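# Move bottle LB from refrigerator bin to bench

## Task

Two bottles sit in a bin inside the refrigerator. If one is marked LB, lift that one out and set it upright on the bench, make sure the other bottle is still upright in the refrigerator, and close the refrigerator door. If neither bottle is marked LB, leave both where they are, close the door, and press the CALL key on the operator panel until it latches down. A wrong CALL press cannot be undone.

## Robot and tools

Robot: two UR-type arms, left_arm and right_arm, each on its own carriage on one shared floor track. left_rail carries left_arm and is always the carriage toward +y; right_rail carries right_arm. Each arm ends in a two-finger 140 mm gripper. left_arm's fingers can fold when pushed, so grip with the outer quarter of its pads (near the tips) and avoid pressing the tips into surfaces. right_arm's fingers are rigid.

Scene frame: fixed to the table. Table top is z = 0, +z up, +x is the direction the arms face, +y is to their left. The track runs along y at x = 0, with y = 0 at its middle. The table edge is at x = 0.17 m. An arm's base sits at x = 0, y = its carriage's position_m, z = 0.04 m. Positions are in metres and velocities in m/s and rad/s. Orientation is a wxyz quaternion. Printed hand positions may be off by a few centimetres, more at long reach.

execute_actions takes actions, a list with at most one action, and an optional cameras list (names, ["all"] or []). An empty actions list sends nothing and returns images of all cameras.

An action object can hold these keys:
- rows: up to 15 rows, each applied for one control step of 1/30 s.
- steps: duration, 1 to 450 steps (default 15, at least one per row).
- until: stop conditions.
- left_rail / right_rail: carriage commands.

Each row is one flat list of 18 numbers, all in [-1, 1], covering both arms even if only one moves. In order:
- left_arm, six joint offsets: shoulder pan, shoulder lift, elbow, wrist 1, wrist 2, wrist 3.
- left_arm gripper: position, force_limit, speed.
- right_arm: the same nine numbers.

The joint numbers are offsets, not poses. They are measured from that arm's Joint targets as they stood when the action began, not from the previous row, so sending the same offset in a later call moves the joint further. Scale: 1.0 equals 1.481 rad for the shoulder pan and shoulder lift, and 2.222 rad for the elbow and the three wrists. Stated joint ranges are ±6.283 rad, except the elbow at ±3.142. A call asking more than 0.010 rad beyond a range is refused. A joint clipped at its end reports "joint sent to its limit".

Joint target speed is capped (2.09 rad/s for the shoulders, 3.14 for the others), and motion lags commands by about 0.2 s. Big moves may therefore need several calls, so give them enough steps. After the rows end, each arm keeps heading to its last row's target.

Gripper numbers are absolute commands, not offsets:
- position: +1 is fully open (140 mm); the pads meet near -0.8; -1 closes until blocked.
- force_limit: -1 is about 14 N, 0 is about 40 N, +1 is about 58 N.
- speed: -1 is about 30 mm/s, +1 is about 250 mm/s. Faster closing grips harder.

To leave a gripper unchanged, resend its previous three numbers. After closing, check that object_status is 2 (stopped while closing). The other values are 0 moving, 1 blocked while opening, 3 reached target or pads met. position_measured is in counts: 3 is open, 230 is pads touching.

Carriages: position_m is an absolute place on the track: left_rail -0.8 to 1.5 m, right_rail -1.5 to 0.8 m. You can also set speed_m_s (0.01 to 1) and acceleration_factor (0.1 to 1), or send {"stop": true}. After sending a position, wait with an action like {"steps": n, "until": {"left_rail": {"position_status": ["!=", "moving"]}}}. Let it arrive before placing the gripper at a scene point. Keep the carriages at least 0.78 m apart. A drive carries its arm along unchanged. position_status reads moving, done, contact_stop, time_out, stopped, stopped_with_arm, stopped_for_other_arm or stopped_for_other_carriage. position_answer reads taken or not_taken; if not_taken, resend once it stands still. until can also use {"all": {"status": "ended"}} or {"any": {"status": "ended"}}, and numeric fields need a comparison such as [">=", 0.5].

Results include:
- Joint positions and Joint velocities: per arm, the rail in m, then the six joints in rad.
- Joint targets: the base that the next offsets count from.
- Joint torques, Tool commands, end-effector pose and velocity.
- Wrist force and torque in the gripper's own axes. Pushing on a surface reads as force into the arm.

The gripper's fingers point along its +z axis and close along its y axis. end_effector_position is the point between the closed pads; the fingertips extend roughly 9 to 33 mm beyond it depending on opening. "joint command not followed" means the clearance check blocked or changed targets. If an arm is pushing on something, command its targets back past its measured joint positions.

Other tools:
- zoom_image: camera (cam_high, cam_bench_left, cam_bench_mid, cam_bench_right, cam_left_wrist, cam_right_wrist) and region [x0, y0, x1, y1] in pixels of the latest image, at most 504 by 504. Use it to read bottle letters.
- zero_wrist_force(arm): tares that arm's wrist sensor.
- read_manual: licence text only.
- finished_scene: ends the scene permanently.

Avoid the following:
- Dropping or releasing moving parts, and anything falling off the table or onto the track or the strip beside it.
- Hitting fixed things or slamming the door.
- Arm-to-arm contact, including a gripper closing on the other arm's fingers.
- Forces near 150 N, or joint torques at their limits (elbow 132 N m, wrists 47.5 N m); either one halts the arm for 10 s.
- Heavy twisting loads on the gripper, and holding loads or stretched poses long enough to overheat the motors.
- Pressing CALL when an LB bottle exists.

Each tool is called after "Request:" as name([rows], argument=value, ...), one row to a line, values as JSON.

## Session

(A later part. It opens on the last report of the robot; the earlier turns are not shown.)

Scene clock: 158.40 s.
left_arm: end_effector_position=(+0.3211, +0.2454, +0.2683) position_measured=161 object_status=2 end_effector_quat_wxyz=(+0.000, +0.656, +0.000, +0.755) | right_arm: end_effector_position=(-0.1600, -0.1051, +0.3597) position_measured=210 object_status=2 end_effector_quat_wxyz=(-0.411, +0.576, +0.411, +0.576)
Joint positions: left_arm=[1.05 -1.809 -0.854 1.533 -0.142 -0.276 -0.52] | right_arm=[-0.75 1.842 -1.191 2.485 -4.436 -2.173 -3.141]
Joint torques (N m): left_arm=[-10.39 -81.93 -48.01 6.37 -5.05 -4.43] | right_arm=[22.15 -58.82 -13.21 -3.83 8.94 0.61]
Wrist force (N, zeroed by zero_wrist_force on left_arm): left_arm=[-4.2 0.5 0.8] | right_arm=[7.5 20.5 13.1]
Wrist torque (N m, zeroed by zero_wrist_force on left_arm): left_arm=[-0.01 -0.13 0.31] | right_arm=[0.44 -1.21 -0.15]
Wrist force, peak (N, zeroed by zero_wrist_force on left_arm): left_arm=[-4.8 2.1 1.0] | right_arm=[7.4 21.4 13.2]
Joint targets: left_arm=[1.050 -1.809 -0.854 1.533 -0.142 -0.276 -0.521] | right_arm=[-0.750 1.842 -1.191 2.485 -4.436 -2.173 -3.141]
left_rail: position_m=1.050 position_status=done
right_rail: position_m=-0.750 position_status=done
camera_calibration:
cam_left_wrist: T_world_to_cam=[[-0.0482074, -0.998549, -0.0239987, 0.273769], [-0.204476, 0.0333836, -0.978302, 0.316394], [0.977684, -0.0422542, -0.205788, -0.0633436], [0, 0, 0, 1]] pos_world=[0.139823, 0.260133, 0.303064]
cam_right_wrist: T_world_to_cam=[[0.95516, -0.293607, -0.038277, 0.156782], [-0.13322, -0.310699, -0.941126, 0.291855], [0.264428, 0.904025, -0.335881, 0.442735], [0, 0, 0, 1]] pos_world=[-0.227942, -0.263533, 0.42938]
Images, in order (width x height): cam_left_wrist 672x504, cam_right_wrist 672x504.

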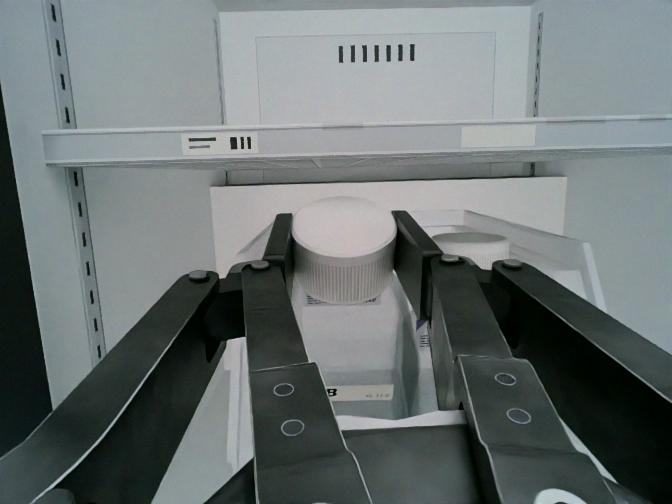

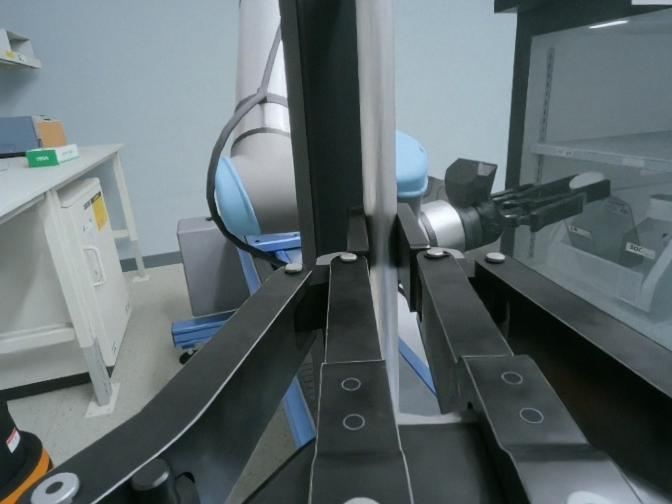

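Request:
execute_actions([
  {"rows":[[-0.0001,0.0014,-0.0005,0.0023,-0.0007,-0.0026,-1,0.4,-0.8,0,0,0,0,0,0,-1,0,-0.7],[-0.0002,0.0042,-0.0015,0.0068,-0.0022,-0.0077,-1,0.4,-0.8,0,0,0,0,0,0,-1,0,-0.7],[-0.0005,0.0083,-0.003,0.0136,-0.0043,-0.0154,-1,0.4,-0.8,0,0,0,0,0,0,-1,0,-0.7],[-0.0007,0.0132,-0.0047,0.0216,-0.0069,-0.0243,-1,0.4,-0.8,0,0,0,0,0,0,-1,0,-0.7],[-0.001,0.0188,-0.0067,0.0307,-0.0098,-0.0346,-1,0.4,-0.8,0,0,0,0,0,0,-1,0,-0.7],[-0.0014,0.025,-0.009,0.0409,-0.013,-0.0461,-1,0.4,-0.8,0,0,0,0,0,0,-1,0,-0.7],[-0.0017,0.0313,-0.0112,0.0512,-0.0163,-0.0576,-1,0.4,-0.8,0,0,0,0,0,0,-1,0,-0.7],[-0.0021,0.0382,-0.0137,0.0625,-0.0199,-0.0705,-1,0.4,-0.8,0,0,0,0,0,0,-1,0,-0.7],[-0.0024,0.0445,-0.0159,0.0728,-0.0232,-0.082,-1,0.4,-0.8,0,0,0,0,0,0,-1,0,-0.7],[-0.0028,0.0507,-0.0182,0.083,-0.0264,-0.0935,-1,0.4,-0.8,0,0,0,0,0,0,-1,0,-0.7],[-0.0031,0.0563,-0.0202,0.0921,-0.0293,-0.1038,-1,0.4,-0.8,0,0,0,0,0,0,-1,0,-0.7],[-0.0033,0.0612,-0.0219,0.1001,-0.0319,-0.1127,-1,0.4,-0.8,0,0,0,0,0,0,-1,0,-0.7],[-0.0036,0.0653,-0.0234,0.1069,-0.034,-0.1204,-1,0.4,-0.8,0,0,0,0,0,0,-1,0,-0.7],[-0.0037,0.0681,-0.0244,0.1114,-0.0355,-0.1255,-1,0.4,-0.8,0,0,0,0,0,0,-1,0,-0.7],[-0.0038,0.0695,-0.0249,0.1137,-0.0362,-0.1281,-1,0.4,-0.8,0,0,0,0,0,0,-1,0,-0.7]],"steps":24},
], cameras=["cam_right_wrist", "cam_left_wrist"])

Request:
zoom_image(camera="cam_right_wrist", region=[510, 130, 672, 320])

Scene clock: 160.73 s.
left_arm: end_effector_position=(+0.3082, +0.2454, +0.2673) position_measured=161 object_status=2 end_effector_quat_wxyz=(+0.000, +0.609, +0.000, +0.794) | right_arm: end_effector_position=(-0.1600, -0.1051, +0.3597) position_measured=210 object_status=2 end_effector_quat_wxyz=(-0.411, +0.576, +0.411, +0.576)
Joint positions: left_arm=[1.05 -1.815 -0.751 1.478 0.111 -0.357 -0.805] | right_arm=[-0.75 1.842 -1.191 2.485 -4.436 -2.173 -3.141]
Joint torques (N m): left_arm=[-11.93 -87.57 -45.2 8.45 -6.03 -3.64] | right_arm=[25.42 -58.2 -14.26 -4.01 7.85 0.47]
Wrist force (N, zeroed by zero_wrist_force on left_arm): left_arm=[-3.9 0.2 0.5] | right_arm=[7.5 20.8 13.2]
Wrist torque (N m, zeroed by zero_wrist_force on left_arm): left_arm=[-0.10 -0.34 0.31] | right_arm=[0.48 -1.20 -0.15]
Wrist force, peak (N, zeroed by zero_wrist_force on left_arm): left_arm=[-4.5 2.2 0.3] | right_arm=[7.9 21.1 13.4]
Joint targets: left_arm=[1.050 -1.815 -0.751 1.478 0.111 -0.357 -0.805] | right_arm=[-0.750 1.842 -1.191 2.485 -4.436 -2.173 -3.141]
left_rail: position_m=1.050 position_status=done
right_rail: position_m=-0.750 position_status=done
camera_calibration:
cam_left_wrist: T_world_to_cam=[[-0.0450266, -0.998538, -0.0298943, 0.273805], [-0.0835286, 0.033583, -0.995939, 0.280237], [0.995488, -0.0423467, -0.0849186, -0.0887973], [0, 0, 0, 1]] pos_world=[0.124133, 0.260233, 0.279743]
cam_right_wrist: T_world_to_cam=[[0.95516, -0.293607, -0.038277, 0.156782], [-0.13322, -0.310699, -0.941126, 0.291855], [0.264428, 0.904025, -0.335881, 0.442735], [0, 0, 0, 1]] pos_world=[-0.227942, -0.263533, 0.42938]
Images, in order (width x height): cam_left_wrist 672x504, cam_right_wrist 672x504.

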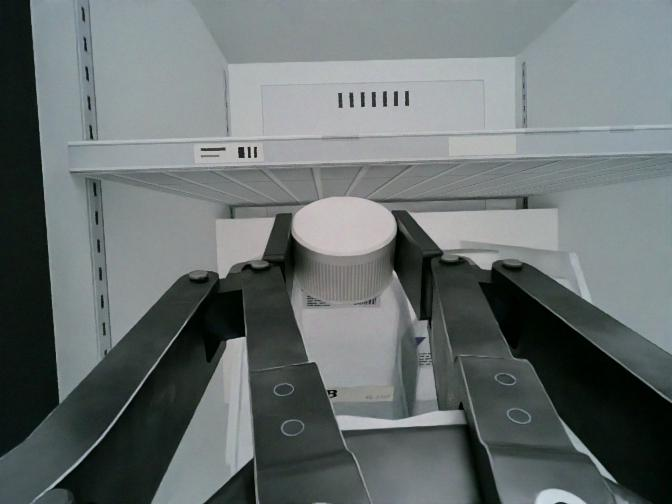

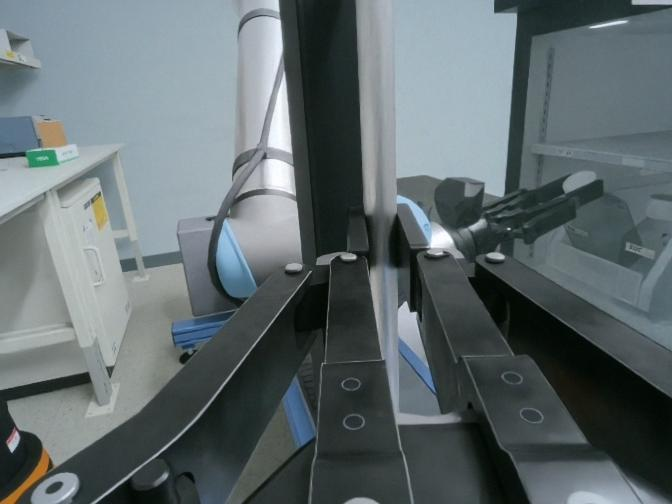

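Scaled by 2.653 from the camera's 672x504 image, which has a finer 960x720 frame.

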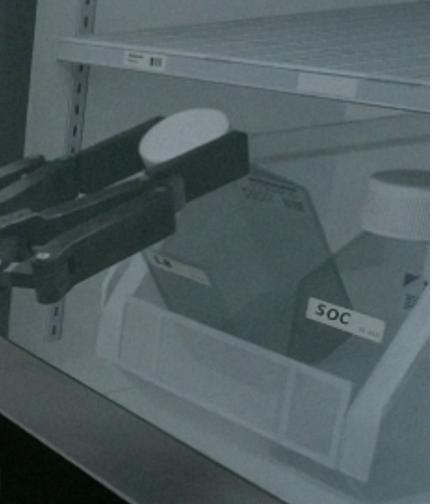

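Request:
execute_actions([
  {"rows":[[0.0001,0.0016,-0.0004,0.0017,-0.0012,-0.0022,-1,0.4,-0.8,0,0,0,0,0,0,-1,0,-0.7],[0.0002,0.0049,-0.0013,0.0051,-0.0037,-0.0066,-1,0.4,-0.8,0,0,0,0,0,0,-1,0,-0.7],[0.0004,0.0098,-0.0025,0.0103,-0.0074,-0.0132,-1,0.4,-0.8,0,0,0,0,0,0,-1,0,-0.7],[0.0007,0.0155,-0.004,0.0163,-0.0118,-0.0208,-1,0.4,-0.8,0,0,0,0,0,0,-1,0,-0.7],[0.001,0.022,-0.0056,0.0231,-0.0167,-0.0296,-1,0.4,-0.8,0,0,0,0,0,0,-1,0,-0.7],[0.0013,0.0293,-0.0075,0.0308,-0.0223,-0.0395,-1,0.4,-0.8,0,0,0,0,0,0,-1,0,-0.7],[0.0016,0.0366,-0.0094,0.0385,-0.0279,-0.0493,-1,0.4,-0.8,0,0,0,0,0,0,-1,0,-0.7],[0.002,0.0448,-0.0115,0.0471,-0.034,-0.0603,-1,0.4,-0.8,0,0,0,0,0,0,-1,0,-0.7],[0.0023,0.0521,-0.0134,0.0548,-0.0396,-0.0701,-1,0.4,-0.8,0,0,0,0,0,0,-1,0,-0.7],[0.0026,0.0594,-0.0153,0.0625,-0.0452,-0.08,-1,0.4,-0.8,0,0,0,0,0,0,-1,0,-0.7],[0.0029,0.0659,-0.0169,0.0693,-0.0501,-0.0888,-1,0.4,-0.8,0,0,0,0,0,0,-1,0,-0.7],[0.0032,0.0716,-0.0184,0.0753,-0.0545,-0.0964,-1,0.4,-0.8,0,0,0,0,0,0,-1,0,-0.7],[0.0034,0.0765,-0.0196,0.0805,-0.0582,-0.103,-1,0.4,-0.8,0,0,0,0,0,0,-1,0,-0.7],[0.0035,0.0798,-0.0205,0.0839,-0.0607,-0.1074,-1,0.4,-0.8,0,0,0,0,0,0,-1,0,-0.7],[0.0036,0.0814,-0.0209,0.0856,-0.0619,-0.1096,-1,0.4,-0.8,0,0,0,0,0,0,-1,0,-0.7]],"steps":24},
], cameras=["cam_right_wrist", "cam_left_wrist"])

Request:
zoom_image(camera="cam_right_wrist", region=[510, 130, 672, 320])

Scene clock: 162.73 s.
left_arm: end_effector_position=(+0.2922, +0.2453, +0.2616) position_measured=161 object_status=2 end_effector_quat_wxyz=(+0.000, +0.537, +0.000, +0.843) | right_arm: end_effector_position=(-0.1600, -0.1051, +0.3597) position_measured=210 object_status=2 end_effector_quat_wxyz=(-0.411, +0.576, +0.411, +0.576)
Joint positions: left_arm=[1.05 -1.809 -0.631 1.431 0.301 -0.494 -1.048] | right_arm=[-0.75 1.842 -1.191 2.485 -4.436 -2.173 -3.141]
Joint torques (N m): left_arm=[8.44 -90.9 -41.57 8.67 -6.49 -3.82] | right_arm=[24.42 -58.14 -16.18 -3.96 7.4 0.51]
Wrist force (N, zeroed by zero_wrist_force on left_arm): left_arm=[-4.0 0.2 0.4] | right_arm=[7.4 20.7 13.3]
Wrist torque (N m, zeroed by zero_wrist_force on left_arm): left_arm=[-0.17 -0.33 0.26] | right_arm=[0.47 -1.20 -0.15]
Wrist force, peak (N, zeroed by zero_wrist_force on left_arm): left_arm=[-3.9 2.7 0.5] | right_arm=[7.8 21.2 13.3]
Joint targets: left_arm=[1.050 -1.809 -0.631 1.431 0.301 -0.494 -1.049] | right_arm=[-0.750 1.842 -1.191 2.485 -4.436 -2.173 -3.141]
left_rail: position_m=1.050 position_status=done
right_rail: position_m=-0.750 position_status=done
camera_calibration:
cam_left_wrist: T_world_to_cam=[[-0.0393604, -0.998529, -0.0372795, 0.27305], [0.0904922, 0.033593, -0.99533, 0.222204], [0.995119, -0.0425501, 0.0890369, -0.118695], [0, 0, 0, 1]] pos_world=[0.108756, 0.260134, 0.241914]
cam_right_wrist: T_world_to_cam=[[0.95516, -0.293607, -0.038277, 0.156782], [-0.13322, -0.310699, -0.941126, 0.291855], [0.264428, 0.904025, -0.335881, 0.442735], [0, 0, 0, 1]] pos_world=[-0.227942, -0.263533, 0.42938]
Images, in order (width x height): cam_left_wrist 672x504, cam_right_wrist 672x504.

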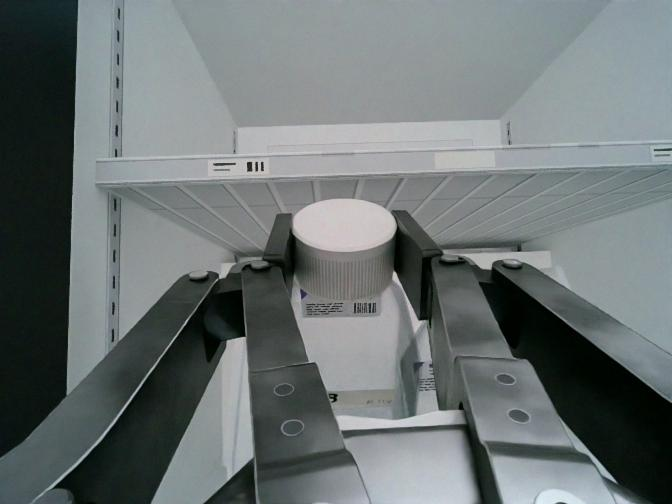

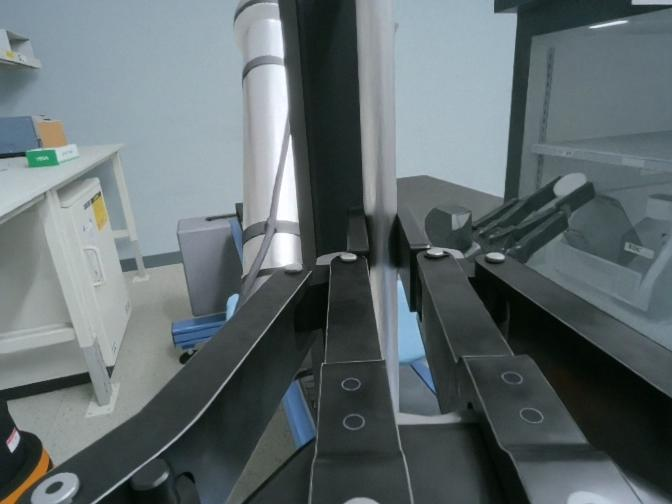

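Scaled by 2.653 from the camera's 672x504 image, which has a finer 960x720 frame.

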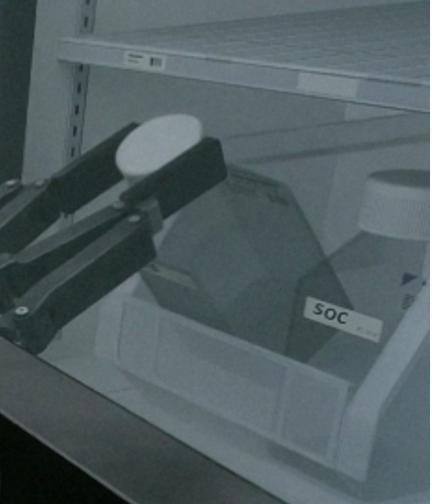

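Request:
execute_actions([
  {"rows":[[-0.0012,-0.0014,0.0001,-0.0004,-0.0004,0.0014,-1,0.4,-0.8,0,0,0,0,0,0,-1,0,-0.7],[-0.0037,-0.0042,0.0003,-0.0012,-0.0013,0.0042,-1,0.4,-0.8,0,0,0,0,0,0,-1,0,-0.7],[-0.0073,-0.0084,0.0005,-0.0023,-0.0025,0.0085,-1,0.4,-0.8,0,0,0,0,0,0,-1,0,-0.7],[-0.0116,-0.0133,0.0008,-0.0037,-0.004,0.0135,-1,0.4,-0.8,0,0,0,0,0,0,-1,0,-0.7],[-0.0165,-0.0189,0.0012,-0.0052,-0.0057,0.0191,-1,0.4,-0.8,0,0,0,0,0,0,-1,0,-0.7],[-0.022,-0.0252,0.0016,-0.007,-0.0076,0.0255,-1,0.4,-0.8,0,0,0,0,0,0,-1,0,-0.7],[-0.0275,-0.0315,0.002,-0.0087,-0.0095,0.0319,-1,0.4,-0.8,0,0,0,0,0,0,-1,0,-0.7],[-0.0336,-0.0384,0.0024,-0.0107,-0.0116,0.0389,-1,0.4,-0.8,0,0,0,0,0,0,-1,0,-0.7],[-0.0391,-0.0447,0.0028,-0.0124,-0.0134,0.0453,-1,0.4,-0.8,0,0,0,0,0,0,-1,0,-0.7],[-0.0446,-0.051,0.0032,-0.0142,-0.0153,0.0517,-1,0.4,-0.8,0,0,0,0,0,0,-1,0,-0.7],[-0.0495,-0.0566,0.0036,-0.0157,-0.017,0.0573,-1,0.4,-0.8,0,0,0,0,0,0,-1,0,-0.7],[-0.0538,-0.0615,0.0039,-0.0171,-0.0185,0.0623,-1,0.4,-0.8,0,0,0,0,0,0,-1,0,-0.7],[-0.0574,-0.0657,0.0041,-0.0182,-0.0197,0.0666,-1,0.4,-0.8,0,0,0,0,0,0,-1,0,-0.7],[-0.0599,-0.0685,0.0043,-0.019,-0.0206,0.0694,-1,0.4,-0.8,0,0,0,0,0,0,-1,0,-0.7],[-0.0611,-0.0699,0.0044,-0.0194,-0.021,0.0708,-1,0.4,-0.8,0,0,0,0,0,0,-1,0,-0.7]],"steps":24},
], cameras=["cam_right_wrist", "cam_left_wrist"])

Request:
zoom_image(camera="cam_right_wrist", region=[450, 100, 672, 320])

Scene clock: 165.33 s.
left_arm: end_effector_position=(+0.2179, +0.2453, +0.3357) position_measured=161 object_status=2 end_effector_quat_wxyz=(+0.000, +0.537, +0.000, +0.844) | right_arm: end_effector_position=(-0.1600, -0.1051, +0.3597) position_measured=210 object_status=2 end_effector_quat_wxyz=(-0.411, +0.576, +0.411, +0.576)
Joint positions: left_arm=[1.05 -1.9 -0.734 1.441 0.258 -0.541 -0.892] | right_arm=[-0.75 1.842 -1.191 2.485 -4.436 -2.173 -3.141]
Joint torques (N m): left_arm=[-13.39 -114.55 -21.84 2.68 -6.2 4.01] | right_arm=[24.04 -57.49 -18.04 -3.91 7.35 0.37]
Wrist force (N, zeroed by zero_wrist_force on left_arm): left_arm=[-3.5 -0.1 -0.1] | right_arm=[7.4 20.5 13.5]
Wrist torque (N m, zeroed by zero_wrist_force on left_arm): left_arm=[-0.27 -0.43 0.13] | right_arm=[0.44 -1.19 -0.14]
Wrist force, peak (N, zeroed by zero_wrist_force on left_arm): left_arm=[-6.3 -0.1 1.4] | right_arm=[7.7 21.1 13.4]
Joint targets: left_arm=[1.050 -1.900 -0.734 1.441 0.258 -0.541 -0.891] | right_arm=[-0.750 1.842 -1.191 2.485 -4.436 -2.173 -3.141]
left_rail: position_m=1.050 position_status=done
right_rail: position_m=-0.750 position_status=done
camera_calibration:
cam_left_wrist: T_world_to_cam=[[-0.0392448, -0.998534, -0.037282, 0.272886], [0.0908845, 0.0335891, -0.995295, 0.302548], [0.995088, -0.0424485, 0.0894331, -0.051597], [0, 0, 0, 1]] pos_world=[0.0345559, 0.260134, 0.315913]
cam_right_wrist: T_world_to_cam=[[0.95516, -0.293607, -0.038277, 0.156782], [-0.13322, -0.310699, -0.941126, 0.291855], [0.264428, 0.904025, -0.335881, 0.442735], [0, 0, 0, 1]] pos_world=[-0.227942, -0.263533, 0.42938]
Images, in order (width x height): cam_left_wrist 672x504, cam_right_wrist 672x504.

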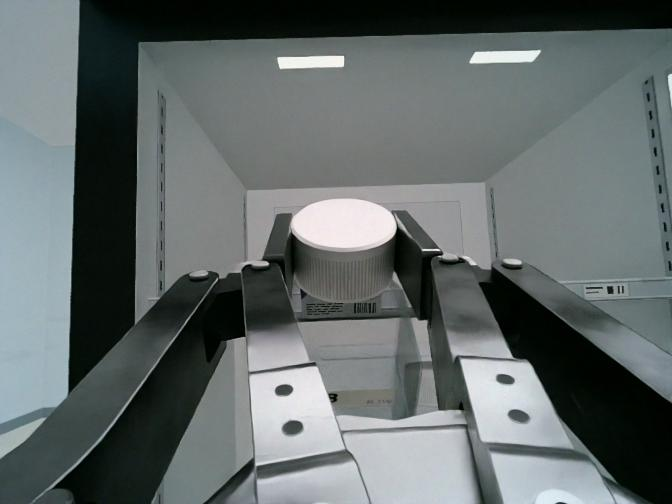

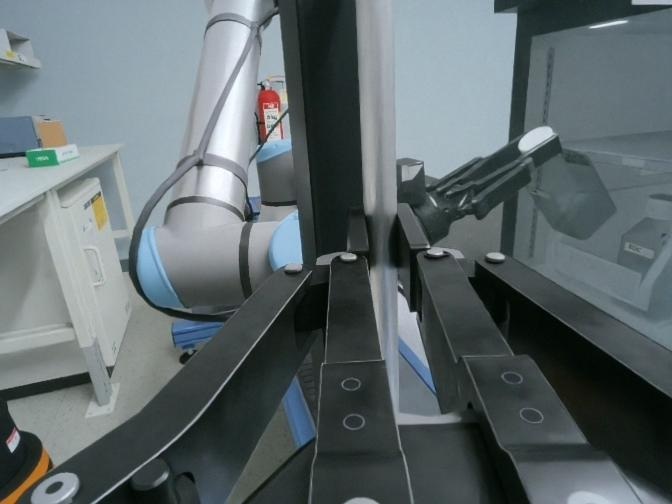

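Scaled by 2.270 from the camera's 672x504 image, which has a finer 960x720 frame.

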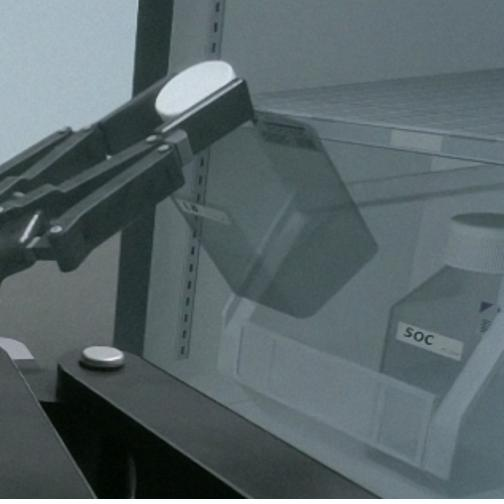

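Request:
execute_actions([
  {"rows":[[-0.0011,-0.0019,0.0004,-0.0035,0.0002,0.004,-1,0.4,-0.8,0,0,0,0,0,0,-1,0,-0.7],[-0.0032,-0.0058,0.0012,-0.0104,0.0007,0.012,-1,0.4,-0.8,0,0,0,0,0,0,-1,0,-0.7],[-0.0064,-0.0117,0.0025,-0.0207,0.0015,0.0241,-1,0.4,-0.8,0,0,0,0,0,0,-1,0,-0.7],[-0.0101,-0.0185,0.0039,-0.0328,0.0023,0.0381,-1,0.4,-0.8,0,0,0,0,0,0,-1,0,-0.7],[-0.0143,-0.0262,0.0055,-0.0466,0.0033,0.0541,-1,0.4,-0.8,0,0,0,0,0,0,-1,0,-0.7],[-0.0191,-0.035,0.0074,-0.0622,0.0044,0.0722,-1,0.4,-0.8,0,0,0,0,0,0,-1,0,-0.7],[-0.0239,-0.0437,0.0092,-0.0777,0.0054,0.0902,-1,0.4,-0.8,0,0,0,0,0,0,-1,0,-0.7],[-0.0292,-0.0535,0.0113,-0.095,0.0067,0.1103,-1,0.4,-0.8,0,0,0,0,0,0,-1,0,-0.7],[-0.0339,-0.0622,0.0131,-0.1105,0.0077,0.1283,-1,0.4,-0.8,0,0,0,0,0,0,-1,0,-0.7],[-0.0387,-0.071,0.015,-0.1261,0.0088,0.1464,-1,0.4,-0.8,0,0,0,0,0,0,-1,0,-0.7],[-0.0429,-0.0787,0.0166,-0.1399,0.0098,0.1624,-1,0.4,-0.8,0,0,0,0,0,0,-1,0,-0.7],[-0.0466,-0.0855,0.018,-0.152,0.0106,0.1764,-1,0.4,-0.8,0,0,0,0,0,0,-1,0,-0.7],[-0.0498,-0.0914,0.0193,-0.1623,0.0114,0.1885,-1,0.4,-0.8,0,0,0,0,0,0,-1,0,-0.7],[-0.0519,-0.0953,0.0201,-0.1692,0.0119,0.1965,-1,0.4,-0.8,0,0,0,0,0,0,-1,0,-0.7],[-0.053,-0.0972,0.0205,-0.1727,0.0121,0.2005,-1,0.4,-0.8,0,0,0,0,0,0,-1,0,-0.7]],"steps":22},
], cameras=["cam_right_wrist"])

Request:
execute_actions([
  {"rows":[[-0.0011,-0.0019,0.0004,-0.0035,0.0002,0.004,-1,0.4,-0.8,0,0,0,0,0,0,-1,0,-0.7],[-0.0032,-0.0058,0.0012,-0.0104,0.0007,0.012,-1,0.4,-0.8,0,0,0,0,0,0,-1,0,-0.7],[-0.0064,-0.0117,0.0025,-0.0207,0.0015,0.0241,-1,0.4,-0.8,0,0,0,0,0,0,-1,0,-0.7],[-0.0101,-0.0185,0.0039,-0.0328,0.0023,0.0381,-1,0.4,-0.8,0,0,0,0,0,0,-1,0,-0.7],[-0.0143,-0.0262,0.0055,-0.0466,0.0033,0.0541,-1,0.4,-0.8,0,0,0,0,0,0,-1,0,-0.7],[-0.0191,-0.035,0.0074,-0.0622,0.0044,0.0722,-1,0.4,-0.8,0,0,0,0,0,0,-1,0,-0.7],[-0.0239,-0.0437,0.0092,-0.0777,0.0054,0.0902,-1,0.4,-0.8,0,0,0,0,0,0,-1,0,-0.7],[-0.0292,-0.0535,0.0113,-0.095,0.0067,0.1103,-1,0.4,-0.8,0,0,0,0,0,0,-1,0,-0.7],[-0.0339,-0.0622,0.0131,-0.1105,0.0077,0.1283,-1,0.4,-0.8,0,0,0,0,0,0,-1,0,-0.7],[-0.0387,-0.071,0.015,-0.1261,0.0088,0.1464,-1,0.4,-0.8,0,0,0,0,0,0,-1,0,-0.7],[-0.0429,-0.0787,0.0166,-0.1399,0.0098,0.1624,-1,0.4,-0.8,0,0,0,0,0,0,-1,0,-0.7],[-0.0466,-0.0855,0.018,-0.152,0.0106,0.1764,-1,0.4,-0.8,0,0,0,0,0,0,-1,0,-0.7],[-0.0498,-0.0914,0.0193,-0.1623,0.0114,0.1885,-1,0.4,-0.8,0,0,0,0,0,0,-1,0,-0.7],[-0.0519,-0.0953,0.0201,-0.1692,0.0119,0.1965,-1,0.4,-0.8,0,0,0,0,0,0,-1,0,-0.7],[-0.053,-0.0972,0.0205,-0.1727,0.0121,0.2005,-1,0.4,-0.8,0,0,0,0,0,0,-1,0,-0.7]],"steps":22},
], cameras=["cam_right_wrist", "cam_high", "cam_bench_left", "cam_left_wrist"])

Scene clock: 171.53 s.
left_arm: end_effector_position=(+0.1721, +0.2609, +0.3370) position_measured=161 object_status=2 end_effector_quat_wxyz=(-0.015, +0.621, +0.023, +0.784) | right_arm: end_effector_position=(-0.1600, -0.1051, +0.3597) position_measured=210 object_status=2 end_effector_quat_wxyz=(-0.411, +0.576, +0.411, +0.576)
Joint positions: left_arm=[1.05 -1.978 -0.878 1.487 -0.125 -0.514 -0.446] | right_arm=[-0.75 1.842 -1.191 2.485 -4.436 -2.173 -3.141]
Joint torques (N m): left_arm=[-14.24 -110.26 -27.37 1.64 0.95 4.08] | right_arm=[25.29 -59.2 -18.89 -3.63 7.17 0.79]
Wrist force (N, zeroed by zero_wrist_force on left_arm): left_arm=[-3.8 0.1 0.8] | right_arm=[7.0 20.7 13.6]
Wrist torque (N m, zeroed by zero_wrist_force on left_arm): left_arm=[-0.12 -0.24 0.20] | right_arm=[0.48 -1.11 -0.15]
Wrist force, peak (N, zeroed by zero_wrist_force on left_arm): left_arm=[-4.7 0.1 0.8] | right_arm=[8.2 21.2 13.6]
Joint targets: left_arm=[1.050 -1.978 -0.878 1.487 -0.126 -0.514 -0.446] | right_arm=[-0.750 1.842 -1.191 2.485 -4.436 -2.173 -3.141]
left_rail: position_m=1.050 position_status=done
right_rail: position_m=-0.750 position_status=done
camera_calibration:
cam_right_wrist: T_world_to_cam=[[0.95516, -0.293607, -0.038277, 0.156782], [-0.13322, -0.310699, -0.941126, 0.291855], [0.264428, 0.904025, -0.335881, 0.442735], [0, 0, 0, 1]] pos_world=[-0.227942, -0.263533, 0.42938]
Images, in order (width x height): cam_right_wrist 672x504.

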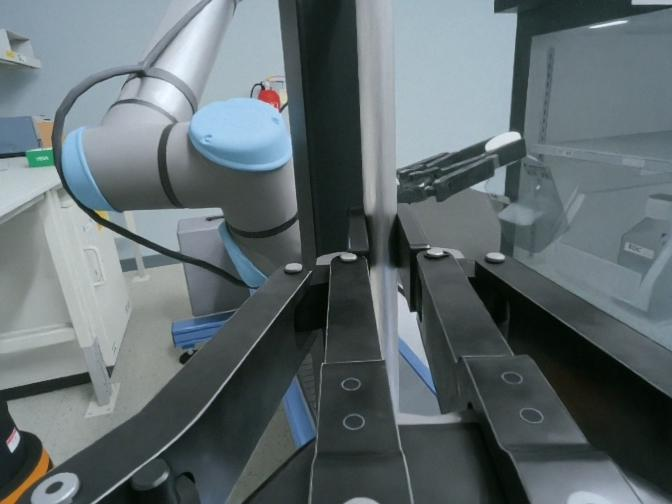

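Scene clock: 172.63 s.
left_arm: end_effector_position=(+0.1124, +0.2455, +0.3446) position_measured=161 object_status=2 end_effector_quat_wxyz=(-0.001, +0.707, +0.000, +0.707) | right_arm: end_effector_position=(-0.1600, -0.1051, +0.3597) position_measured=210 object_status=2 end_effector_quat_wxyz=(-0.411, +0.576, +0.411, +0.576)
Joint positions: left_arm=[1.05 -2.057 -1.022 1.532 -0.509 -0.487 -0.001] | right_arm=[-0.75 1.842 -1.191 2.485 -4.436 -2.173 -3.141]
Joint torques (N m): left_arm=[-10.88 -100.95 -31.76 -0.55 2.89 3.84] | right_arm=[26.05 -58.52 -20 -3.55 6.97 0.76]
Wrist force (N, zeroed by zero_wrist_force on left_arm): left_arm=[-3.6 0.2 1.1] | right_arm=[7.4 20.5 13.1]
Wrist torque (N m, zeroed by zero_wrist_force on left_arm): left_arm=[-0.06 -0.19 0.12] | right_arm=[0.42 -1.18 -0.15]
Wrist force, peak (N, zeroed by zero_wrist_force on left_arm): left_arm=[-5.2 0.1 1.7] | right_arm=[7.7 21.0 13.9]
Joint targets: left_arm=[1.050 -2.057 -1.022 1.532 -0.509 -0.487 0.000] | right_arm=[-0.750 1.842 -1.191 2.485 -4.436 -2.173 -3.141]
left_rail: position_m=1.050 position_status=done
right_rail: position_m=-0.750 position_status=done
camera_calibration:
cam_left_wrist: T_world_to_cam=[[-0.0506333, -0.998567, -0.0173133, 0.263606], [-0.338525, 0.0334694, -0.940362, 0.350354], [0.939594, -0.0417526, -0.339735, 0.206691], [0, 0, 0, 1]] pos_world=[-0.062255, 0.260132, 0.404244]
cam_right_wrist: T_world_to_cam=[[0.95516, -0.293607, -0.038277, 0.156782], [-0.13322, -0.310699, -0.941126, 0.291855], [0.264428, 0.904025, -0.335881, 0.442735], [0, 0, 0, 1]] pos_world=[-0.227942, -0.263533, 0.42938]
Images, in order (width x height): cam_high 672x504, cam_bench_left 672x504, cam_left_wrist 672x504, cam_right_wrist 672x504.

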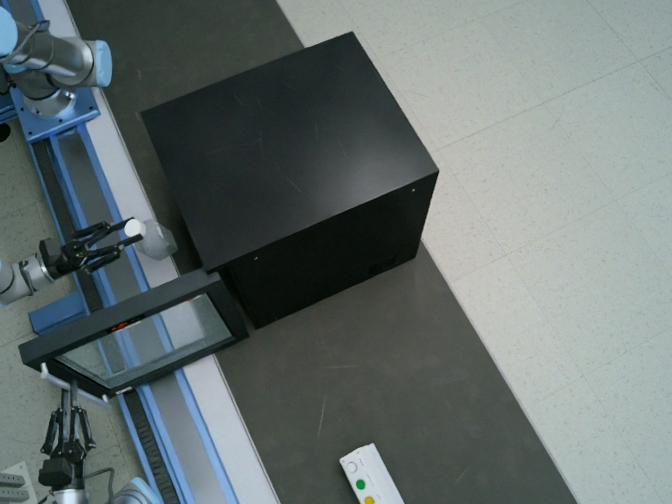

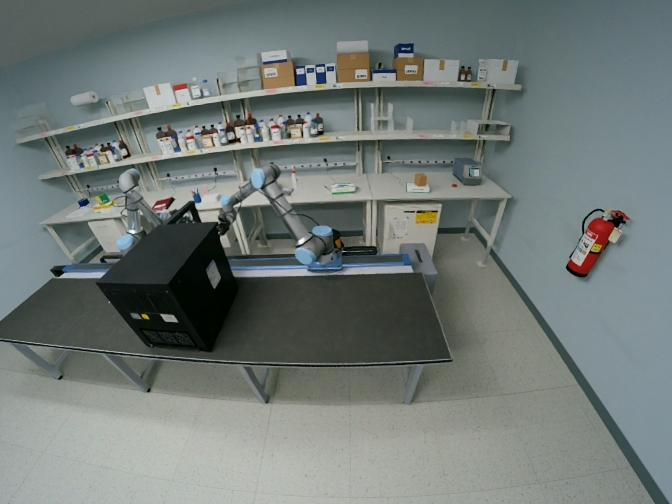

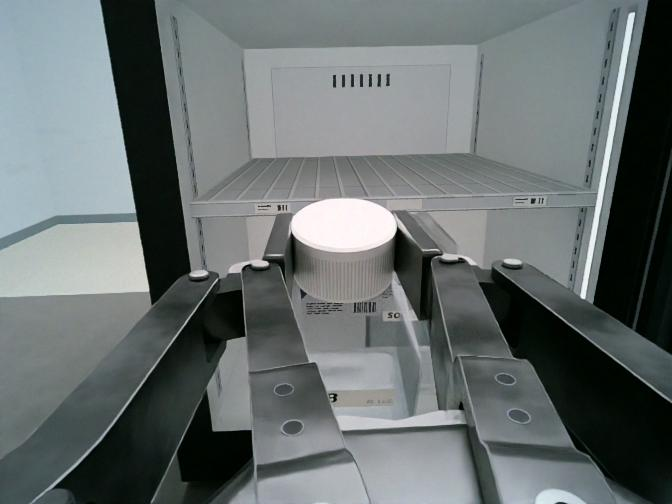

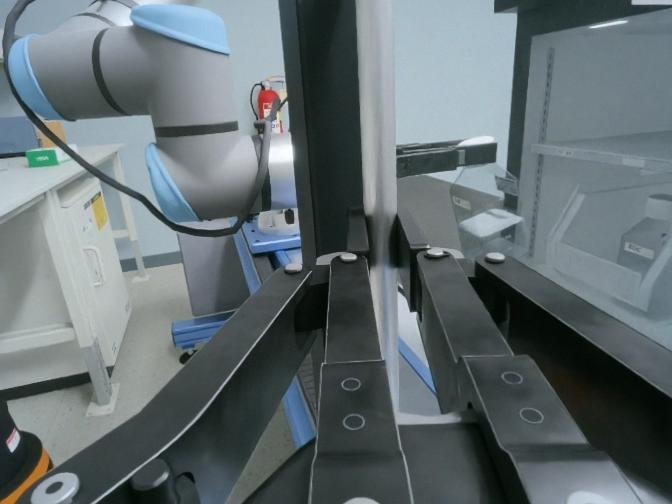

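Request:
execute_actions([
  {"rows":[[-0.0021,-0.0049,0.003,-0.0019,-0.0016,0.0015,-1,0.4,-0.8,0,0,0,0,0,0,-1,0,-0.7],[-0.0062,-0.0146,0.009,-0.0056,-0.0049,0.0044,-1,0.4,-0.8,0,0,0,0,0,0,-1,0,-0.7],[-0.0123,-0.0292,0.0179,-0.0113,-0.0098,0.0088,-1,0.4,-0.8,0,0,0,0,0,0,-1,0,-0.7],[-0.0195,-0.0462,0.0284,-0.0178,-0.0155,0.014,-1,0.4,-0.8,0,0,0,0,0,0,-1,0,-0.7],[-0.0277,-0.0657,0.0404,-0.0253,-0.022,0.0198,-1,0.4,-0.8,0,0,0,0,0,0,-1,0,-0.7],[-0.037,-0.0876,0.0538,-0.0338,-0.0293,0.0265,-1,0.4,-0.8,0,0,0,0,0,0,-1,0,-0.7],[-0.0462,-0.1094,0.0673,-0.0422,-0.0367,0.0331,-1,0.4,-0.8,0,0,0,0,0,0,-1,0,-0.7],[-0.0565,-0.1338,0.0822,-0.0516,-0.0448,0.0404,-1,0.4,-0.8,0,0,0,0,0,0,-1,0,-0.7],[-0.0657,-0.1556,0.0957,-0.06,-0.0522,0.047,-1,0.4,-0.8,0,0,0,0,0,0,-1,0,-0.7],[-0.075,-0.1775,0.1091,-0.0685,-0.0595,0.0537,-1,0.4,-0.8,0,0,0,0,0,0,-1,0,-0.7],[-0.0832,-0.197,0.1211,-0.076,-0.066,0.0595,-1,0.4,-0.8,0,0,0,0,0,0,-1,0,-0.7],[-0.0904,-0.214,0.1316,-0.0825,-0.0717,0.0647,-1,0.4,-0.8,0,0,0,0,0,0,-1,0,-0.7],[-0.0965,-0.2286,0.1405,-0.0882,-0.0766,0.0691,-1,0.4,-0.8,0,0,0,0,0,0,-1,0,-0.7],[-0.1006,-0.2383,0.1465,-0.0919,-0.0799,0.072,-1,0.4,-0.8,0,0,0,0,0,0,-1,0,-0.7],[-0.1027,-0.2432,0.1495,-0.0938,-0.0815,0.0735,-1,0.4,-0.8,0,0,0,0,0,0,-1,0,-0.7]],"steps":22},
], cameras=["cam_left_wrist"])

Request:
execute_actions([
  {"rows":[[0.004,-0.0016,0.001,-0.0006,-0.0005,0.0005,-1,0.4,-0.8,0,0,0,0,0,0,-1,0,-0.7],[0.0121,-0.0049,0.003,-0.0019,-0.0016,0.0015,-1,0.4,-0.8,0,0,0,0,0,0,-1,0,-0.7],[0.0242,-0.0097,0.006,-0.0038,-0.0033,0.0029,-1,0.4,-0.8,0,0,0,0,0,0,-1,0,-0.7],[0.0383,-0.0154,0.0095,-0.0059,-0.0052,0.0047,-1,0.4,-0.8,0,0,0,0,0,0,-1,0,-0.7],[0.0544,-0.0219,0.0134,-0.0085,-0.0073,0.0066,-1,0.4,-0.8,0,0,0,0,0,0,-1,0,-0.7],[0.0725,-0.0292,0.0179,-0.0113,-0.0098,0.0088,-1,0.4,-0.8,0,0,0,0,0,0,-1,0,-0.7],[0.0907,-0.0365,0.0224,-0.0141,-0.0122,0.011,-1,0.4,-0.8,0,0,0,0,0,0,-1,0,-0.7],[0.1108,-0.0446,0.0274,-0.0172,-0.015,0.0135,-1,0.4,-0.8,0,0,0,0,0,0,-1,0,-0.7],[0.129,-0.0519,0.0319,-0.02,-0.0174,0.0157,-1,0.4,-0.8,0,0,0,0,0,0,-1,0,-0.7],[0.1471,-0.0592,0.0364,-0.0228,-0.0199,0.0179,-1,0.4,-0.8,0,0,0,0,0,0,-1,0,-0.7],[0.1632,-0.0657,0.0403,-0.0254,-0.022,0.0198,-1,0.4,-0.8,0,0,0,0,0,0,-1,0,-0.7],[0.1773,-0.0714,0.0438,-0.0275,-0.0239,0.0216,-1,0.4,-0.8,0,0,0,0,0,0,-1,0,-0.7],[0.1894,-0.0762,0.0468,-0.0294,-0.0256,0.023,-1,0.4,-0.8,0,0,0,0,0,0,-1,0,-0.7],[0.1975,-0.0795,0.0488,-0.0307,-0.0267,0.024,-1,0.4,-0.8,0,0,0,0,0,0,-1,0,-0.7],[0.2015,-0.0811,0.0498,-0.0313,-0.0272,0.0245,-1,0.4,-0.8,0,0,0,0,0,0,-1,0,-0.7]],"steps":22},
], cameras=["cam_high", "cam_left_wrist", "cam_bench_left"])

Scene clock: 176.70 s.
left_arm: end_effector_position=(+0.0901, +0.4302, +0.3918) position_measured=161 object_status=2 end_effector_quat_wxyz=(+0.002, +0.756, +0.015, +0.654) | right_arm: end_effector_position=(-0.1600, -0.1051, +0.3597) position_measured=210 object_status=2 end_effector_quat_wxyz=(-0.411, +0.576, +0.411, +0.576)
Joint positions: left_arm=[1.05 -2.209 -1.382 1.864 -0.718 -0.668 0.163] | right_arm=[-0.75 1.842 -1.191 2.485 -4.436 -2.173 -3.141]
Joint torques (N m): left_arm=[-12.83 -72.79 -32.9 -1.48 -1.49 3.59] | right_arm=[25.27 -58.02 -19.86 -3.21 6.94 0.75]
Wrist force (N, zeroed by zero_wrist_force on left_arm): left_arm=[-3.1 0.0 1.3] | right_arm=[7.6 20.7 13.5]
Wrist torque (N m, zeroed by zero_wrist_force on left_arm): left_arm=[-0.03 -0.24 0.16] | right_arm=[0.48 -1.24 -0.14]
Wrist force, peak (N, zeroed by zero_wrist_force on left_arm): left_arm=[-5.9 4.3 2.4] | right_arm=[7.6 21.2 13.7]
Joint targets: left_arm=[1.050 -2.209 -1.382 1.864 -0.718 -0.668 0.163] | right_arm=[-0.750 1.842 -1.191 2.485 -4.436 -2.173 -3.141]
left_rail: position_m=1.050 position_status=done
right_rail: position_m=-0.750 position_status=done
camera_calibration:
cam_left_wrist: T_world_to_cam=[[-0.0338323, -0.999333, 0.0137597, 0.434423], [-0.471442, 0.00381806, -0.881889, 0.382758], [0.881248, -0.0363232, -0.471257, 0.305791], [0, 0, 0, 1]] pos_world=[-0.074332, 0.443779, 0.475678]
Images, in order (width x height): cam_left_wrist 672x504.

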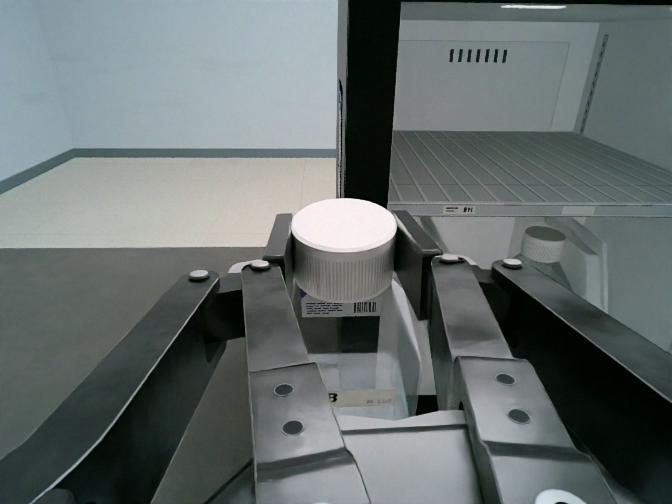

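Scene clock: 177.77 s.
left_arm: end_effector_position=(+0.2797, +0.5562, +0.3877) position_measured=161 object_status=2 end_effector_quat_wxyz=(-0.108, +0.762, +0.148, +0.621) | right_arm: end_effector_position=(-0.1600, -0.1051, +0.3597) position_measured=210 object_status=2 end_effector_quat_wxyz=(-0.411, +0.576, +0.411, +0.576)
Joint positions: left_arm=[1.05 -1.911 -1.502 1.975 -0.787 -0.729 0.217] | right_arm=[-0.75 1.842 -1.191 2.485 -4.436 -2.173 -3.141]
Joint torques (N m): left_arm=[7.22 -64.31 -34.28 -1.62 -1.39 3.93] | right_arm=[26.17 -58.97 -20.1 -3.5 7.02 0.77]
Wrist force (N, zeroed by zero_wrist_force on left_arm): left_arm=[-3.1 -0.2 1.4] | right_arm=[8.0 21.0 13.7]
Wrist torque (N m, zeroed by zero_wrist_force on left_arm): left_arm=[-0.09 -0.25 0.12] | right_arm=[0.54 -1.30 -0.15]
Wrist force, peak (N, zeroed by zero_wrist_force on left_arm): left_arm=[-2.0 -1.0 7.7] | right_arm=[8.0 21.0 13.7]
Joint targets: left_arm=[1.050 -1.910 -1.502 1.975 -0.787 -0.729 0.217] | right_arm=[-0.750 1.842 -1.191 2.485 -4.436 -2.173 -3.141]
left_rail: position_m=1.050 position_status=done
right_rail: position_m=-0.750 position_status=done
camera_calibration:
cam_left_wrist: T_world_to_cam=[[0.308794, -0.951019, 0.0144843, 0.443816], [-0.496022, -0.174014, -0.850694, 0.561801], [0.811547, 0.255505, -0.525461, 0.0195382], [0, 0, 0, 1]] pos_world=[0.125762, 0.514846, 0.481759]
Images, in order (width x height): cam_high 672x504, cam_bench_left 672x504, cam_left_wrist 672x504.

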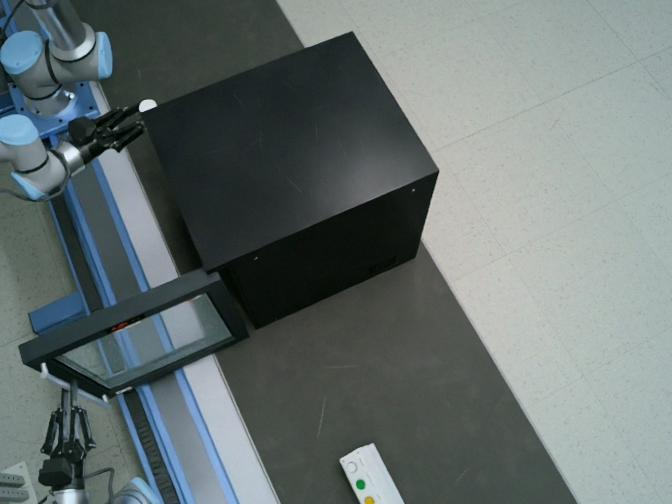

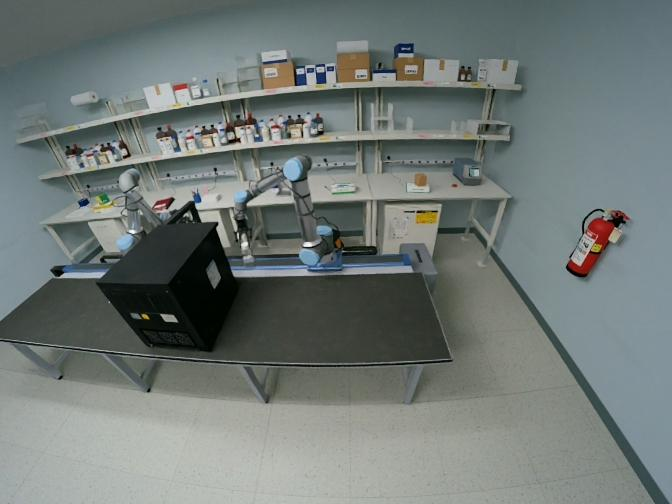

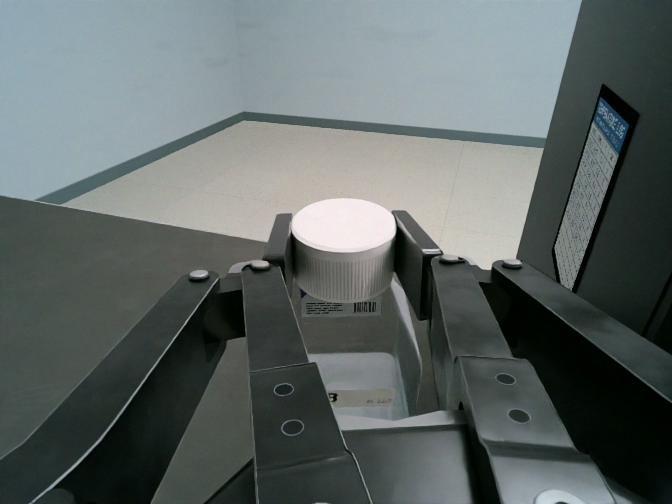

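Request:
execute_actions([
  {"rows":[[0.004,-0.0016,0.001,-0.0006,-0.0005,0.0005,-1,0.4,-0.8,0,0,0,0,0,0,-1,0,-0.7],[0.0121,-0.0049,0.003,-0.0019,-0.0016,0.0015,-1,0.4,-0.8,0,0,0,0,0,0,-1,0,-0.7],[0.0242,-0.0097,0.006,-0.0038,-0.0033,0.0029,-1,0.4,-0.8,0,0,0,0,0,0,-1,0,-0.7],[0.0383,-0.0154,0.0095,-0.0059,-0.0052,0.0047,-1,0.4,-0.8,0,0,0,0,0,0,-1,0,-0.7],[0.0544,-0.0219,0.0134,-0.0085,-0.0073,0.0066,-1,0.4,-0.8,0,0,0,0,0,0,-1,0,-0.7],[0.0725,-0.0292,0.0179,-0.0113,-0.0098,0.0088,-1,0.4,-0.8,0,0,0,0,0,0,-1,0,-0.7],[0.0907,-0.0365,0.0224,-0.0141,-0.0122,0.011,-1,0.4,-0.8,0,0,0,0,0,0,-1,0,-0.7],[0.1108,-0.0446,0.0274,-0.0172,-0.015,0.0135,-1,0.4,-0.8,0,0,0,0,0,0,-1,0,-0.7],[0.129,-0.0519,0.0319,-0.02,-0.0174,0.0157,-1,0.4,-0.8,0,0,0,0,0,0,-1,0,-0.7],[0.1471,-0.0592,0.0364,-0.0228,-0.0199,0.0179,-1,0.4,-0.8,0,0,0,0,0,0,-1,0,-0.7],[0.1632,-0.0657,0.0403,-0.0254,-0.022,0.0198,-1,0.4,-0.8,0,0,0,0,0,0,-1,0,-0.7],[0.1773,-0.0714,0.0438,-0.0275,-0.0239,0.0216,-1,0.4,-0.8,0,0,0,0,0,0,-1,0,-0.7],[0.1894,-0.0762,0.0468,-0.0294,-0.0256,0.023,-1,0.4,-0.8,0,0,0,0,0,0,-1,0,-0.7],[0.1975,-0.0795,0.0488,-0.0307,-0.0267,0.024,-1,0.4,-0.8,0,0,0,0,0,0,-1,0,-0.7],[0.2015,-0.0811,0.0498,-0.0313,-0.0272,0.0245,-1,0.4,-0.8,0,0,0,0,0,0,-1,0,-0.7]],"steps":22},
])

Request:
execute_actions([
  {"rows":[[0.004,0.0008,0.0024,-0.0036,-0.0005,0.0005,-1,0.4,-0.8,0,0,0,0,0,0,-1,0,-0.7],[0.0121,0.0024,0.0071,-0.0109,-0.0016,0.0015,-1,0.4,-0.8,0,0,0,0,0,0,-1,0,-0.7],[0.0242,0.0049,0.0142,-0.0217,-0.0033,0.0029,-1,0.4,-0.8,0,0,0,0,0,0,-1,0,-0.7],[0.0383,0.0077,0.0225,-0.0344,-0.0052,0.0047,-1,0.4,-0.8,0,0,0,0,0,0,-1,0,-0.7],[0.0544,0.0109,0.032,-0.0489,-0.0073,0.0066,-1,0.4,-0.8,0,0,0,0,0,0,-1,0,-0.7],[0.0725,0.0146,0.0426,-0.0652,-0.0098,0.0088,-1,0.4,-0.8,0,0,0,0,0,0,-1,0,-0.7],[0.0907,0.0182,0.0533,-0.0814,-0.0122,0.011,-1,0.4,-0.8,0,0,0,0,0,0,-1,0,-0.7],[0.1108,0.0223,0.0651,-0.0996,-0.015,0.0135,-1,0.4,-0.8,0,0,0,0,0,0,-1,0,-0.7],[0.129,0.0259,0.0758,-0.1158,-0.0174,0.0157,-1,0.4,-0.8,0,0,0,0,0,0,-1,0,-0.7],[0.1471,0.0296,0.0864,-0.1321,-0.0199,0.0179,-1,0.4,-0.8,0,0,0,0,0,0,-1,0,-0.7],[0.1632,0.0328,0.0959,-0.1466,-0.022,0.0198,-1,0.4,-0.8,0,0,0,0,0,0,-1,0,-0.7],[0.1773,0.0356,0.1042,-0.1593,-0.0239,0.0216,-1,0.4,-0.8,0,0,0,0,0,0,-1,0,-0.7],[0.1894,0.0381,0.1113,-0.1701,-0.0256,0.023,-1,0.4,-0.8,0,0,0,0,0,0,-1,0,-0.7],[0.1975,0.0397,0.116,-0.1774,-0.0267,0.024,-1,0.4,-0.8,0,0,0,0,0,0,-1,0,-0.7],[0.2015,0.0405,0.1184,-0.181,-0.0272,0.0245,-1,0.4,-0.8,0,0,0,0,0,0,-1,0,-0.7]],"steps":24},
], cameras=["cam_high", "cam_left_wrist", "cam_bench_left", "cam_bench_mid"])

Request:
zoom_image(camera="cam_bench_left", region=[220, 150, 370, 300])

Scene clock: 180.73 s.
left_arm: end_effector_position=(+0.4012, +0.7307, +0.3739) position_measured=161 object_status=2 end_effector_quat_wxyz=(-0.205, +0.746, +0.281, +0.567) end_effector_velocity=(+0.001, +0.000, +0.000) end_effector_angular_velocity=(+0.001, +0.001, +0.003) | right_arm: end_effector_position=(-0.1600, -0.1051, +0.3597) position_measured=210 object_status=2 end_effector_quat_wxyz=(-0.411, +0.576, +0.411, +0.576)
Joint positions: left_arm=[1.05 -1.612 -1.622 2.086 -0.857 -0.789 0.272] | right_arm=[-0.75 1.842 -1.191 2.485 -4.436 -2.173 -3.141]
Joint velocities: left_arm=[-0.001 0.002 0 0.001 0 -0.001 0.001] | right_arm=[within noise]
Joint torques (N m): left_arm=[8.69 -50.34 -34.65 -2.04 -1.52 3.63] | right_arm=[26.28 -58.51 -20.3 -3.4 6.98 1.04]
Wrist force (N, zeroed by zero_wrist_force on left_arm): left_arm=[-3.0 0.1 1.0] | right_arm=[7.4 21.0 13.4]
Wrist torque (N m, zeroed by zero_wrist_force on left_arm): left_arm=[0.04 -0.22 0.05] | right_arm=[0.53 -1.18 -0.15]
Wrist force, peak (N, zeroed by zero_wrist_force on left_arm): left_arm=[-1.4 -0.7 7.0] | right_arm=[7.9 21.0 13.7]
Joint targets: left_arm=[1.050 -1.612 -1.623 2.086 -0.857 -0.789 0.272] | right_arm=[-0.750 1.842 -1.191 2.485 -4.436 -2.173 -3.141]
left_rail: position_m=1.050 position_status=done
right_rail: position_m=-0.750 position_status=done

Scene clock: 181.83 s.
left_arm: end_effector_position=(+0.4459, +0.9234, +0.2058) position_measured=161 object_status=2 end_effector_quat_wxyz=(-0.287, +0.709, +0.410, +0.496) | right_arm: end_effector_position=(-0.1600, -0.1051, +0.3597) position_measured=210 object_status=2 end_effector_quat_wxyz=(-0.411, +0.576, +0.411, +0.576)
Joint positions: left_arm=[1.05 -1.314 -1.563 2.349 -1.259 -0.849 0.326] | right_arm=[-0.75 1.842 -1.191 2.485 -4.436 -2.173 -3.141]
Joint torques (N m): left_arm=[9.13 -22.13 -26.01 -1.64 -1.16 3.66] | right_arm=[27.41 -58.54 -19.6 -3.43 6.86 0.85]
Wrist force (N, zeroed by zero_wrist_force on left_arm): left_arm=[-2.7 0.4 1.7] | right_arm=[7.5 20.8 13.3]
Wrist torque (N m, zeroed by zero_wrist_force on left_arm): left_arm=[0.08 -0.30 0.09] | right_arm=[0.48 -1.22 -0.15]
Wrist force, peak (N, zeroed by zero_wrist_force on left_arm): left_arm=[-5.2 -0.5 8.6] | right_arm=[7.5 21.2 13.3]
Joint targets: left_arm=[1.050 -1.313 -1.563 2.349 -1.259 -0.849 0.326] | right_arm=[-0.750 1.842 -1.191 2.485 -4.436 -2.173 -3.141]
left_rail: position_m=1.050 position_status=done
right_rail: position_m=-0.750 position_status=done
camera_calibration:
cam_left_wrist: T_world_to_cam=[[0.83827, -0.545253, 0.00133741, 0.136261], [-0.348577, -0.537783, -0.767648, 0.806483], [0.419282, 0.64303, -0.64087, -0.463909], [0, 0, 0, 1]] pos_world=[0.361406, 0.806317, 0.321608]
Images, in order (width x height): cam_high 672x504, cam_bench_left 672x504, cam_bench_mid 672x504, cam_left_wrist 672x504.

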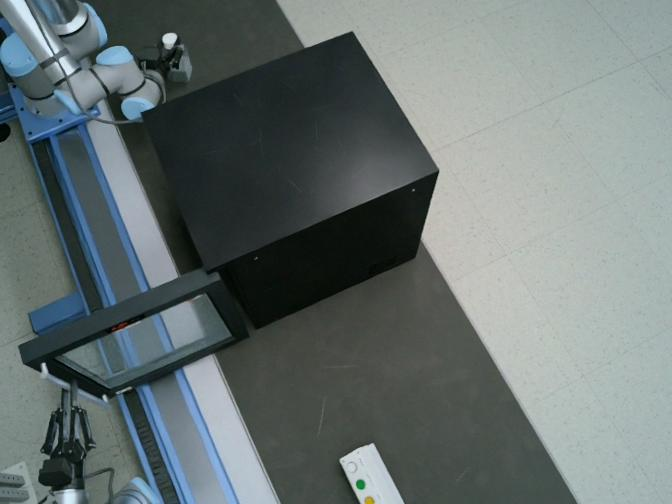

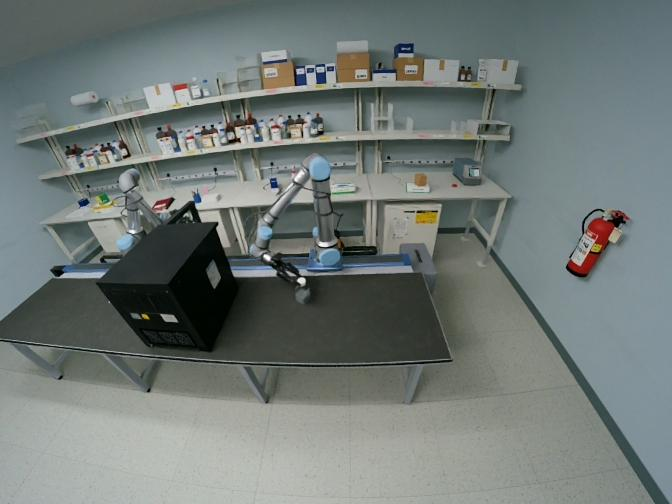

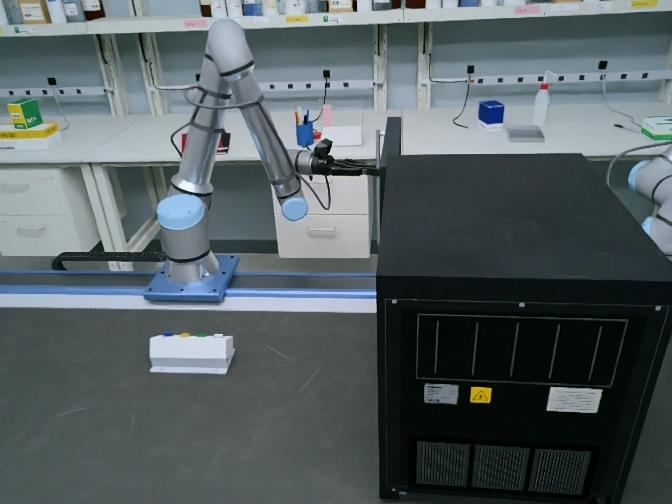

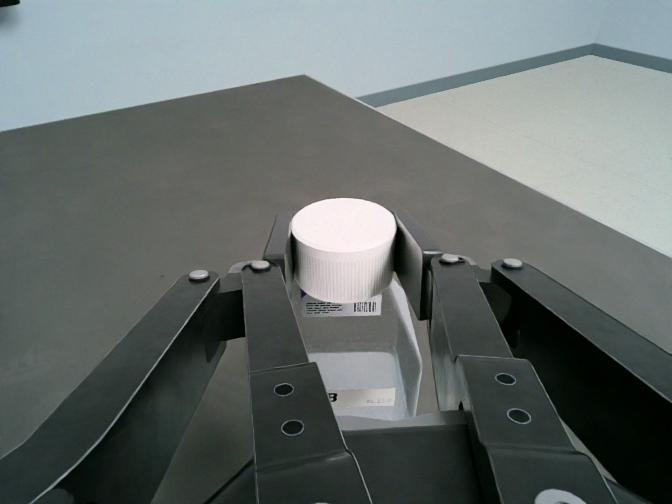

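Scaled by 3.360 from the camera's 672x504 image, which has a finer 960x720 frame.

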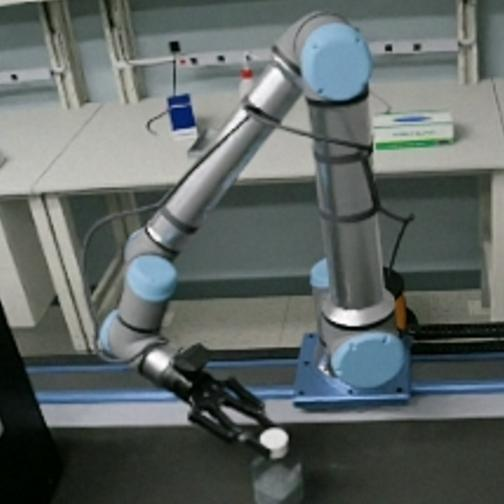

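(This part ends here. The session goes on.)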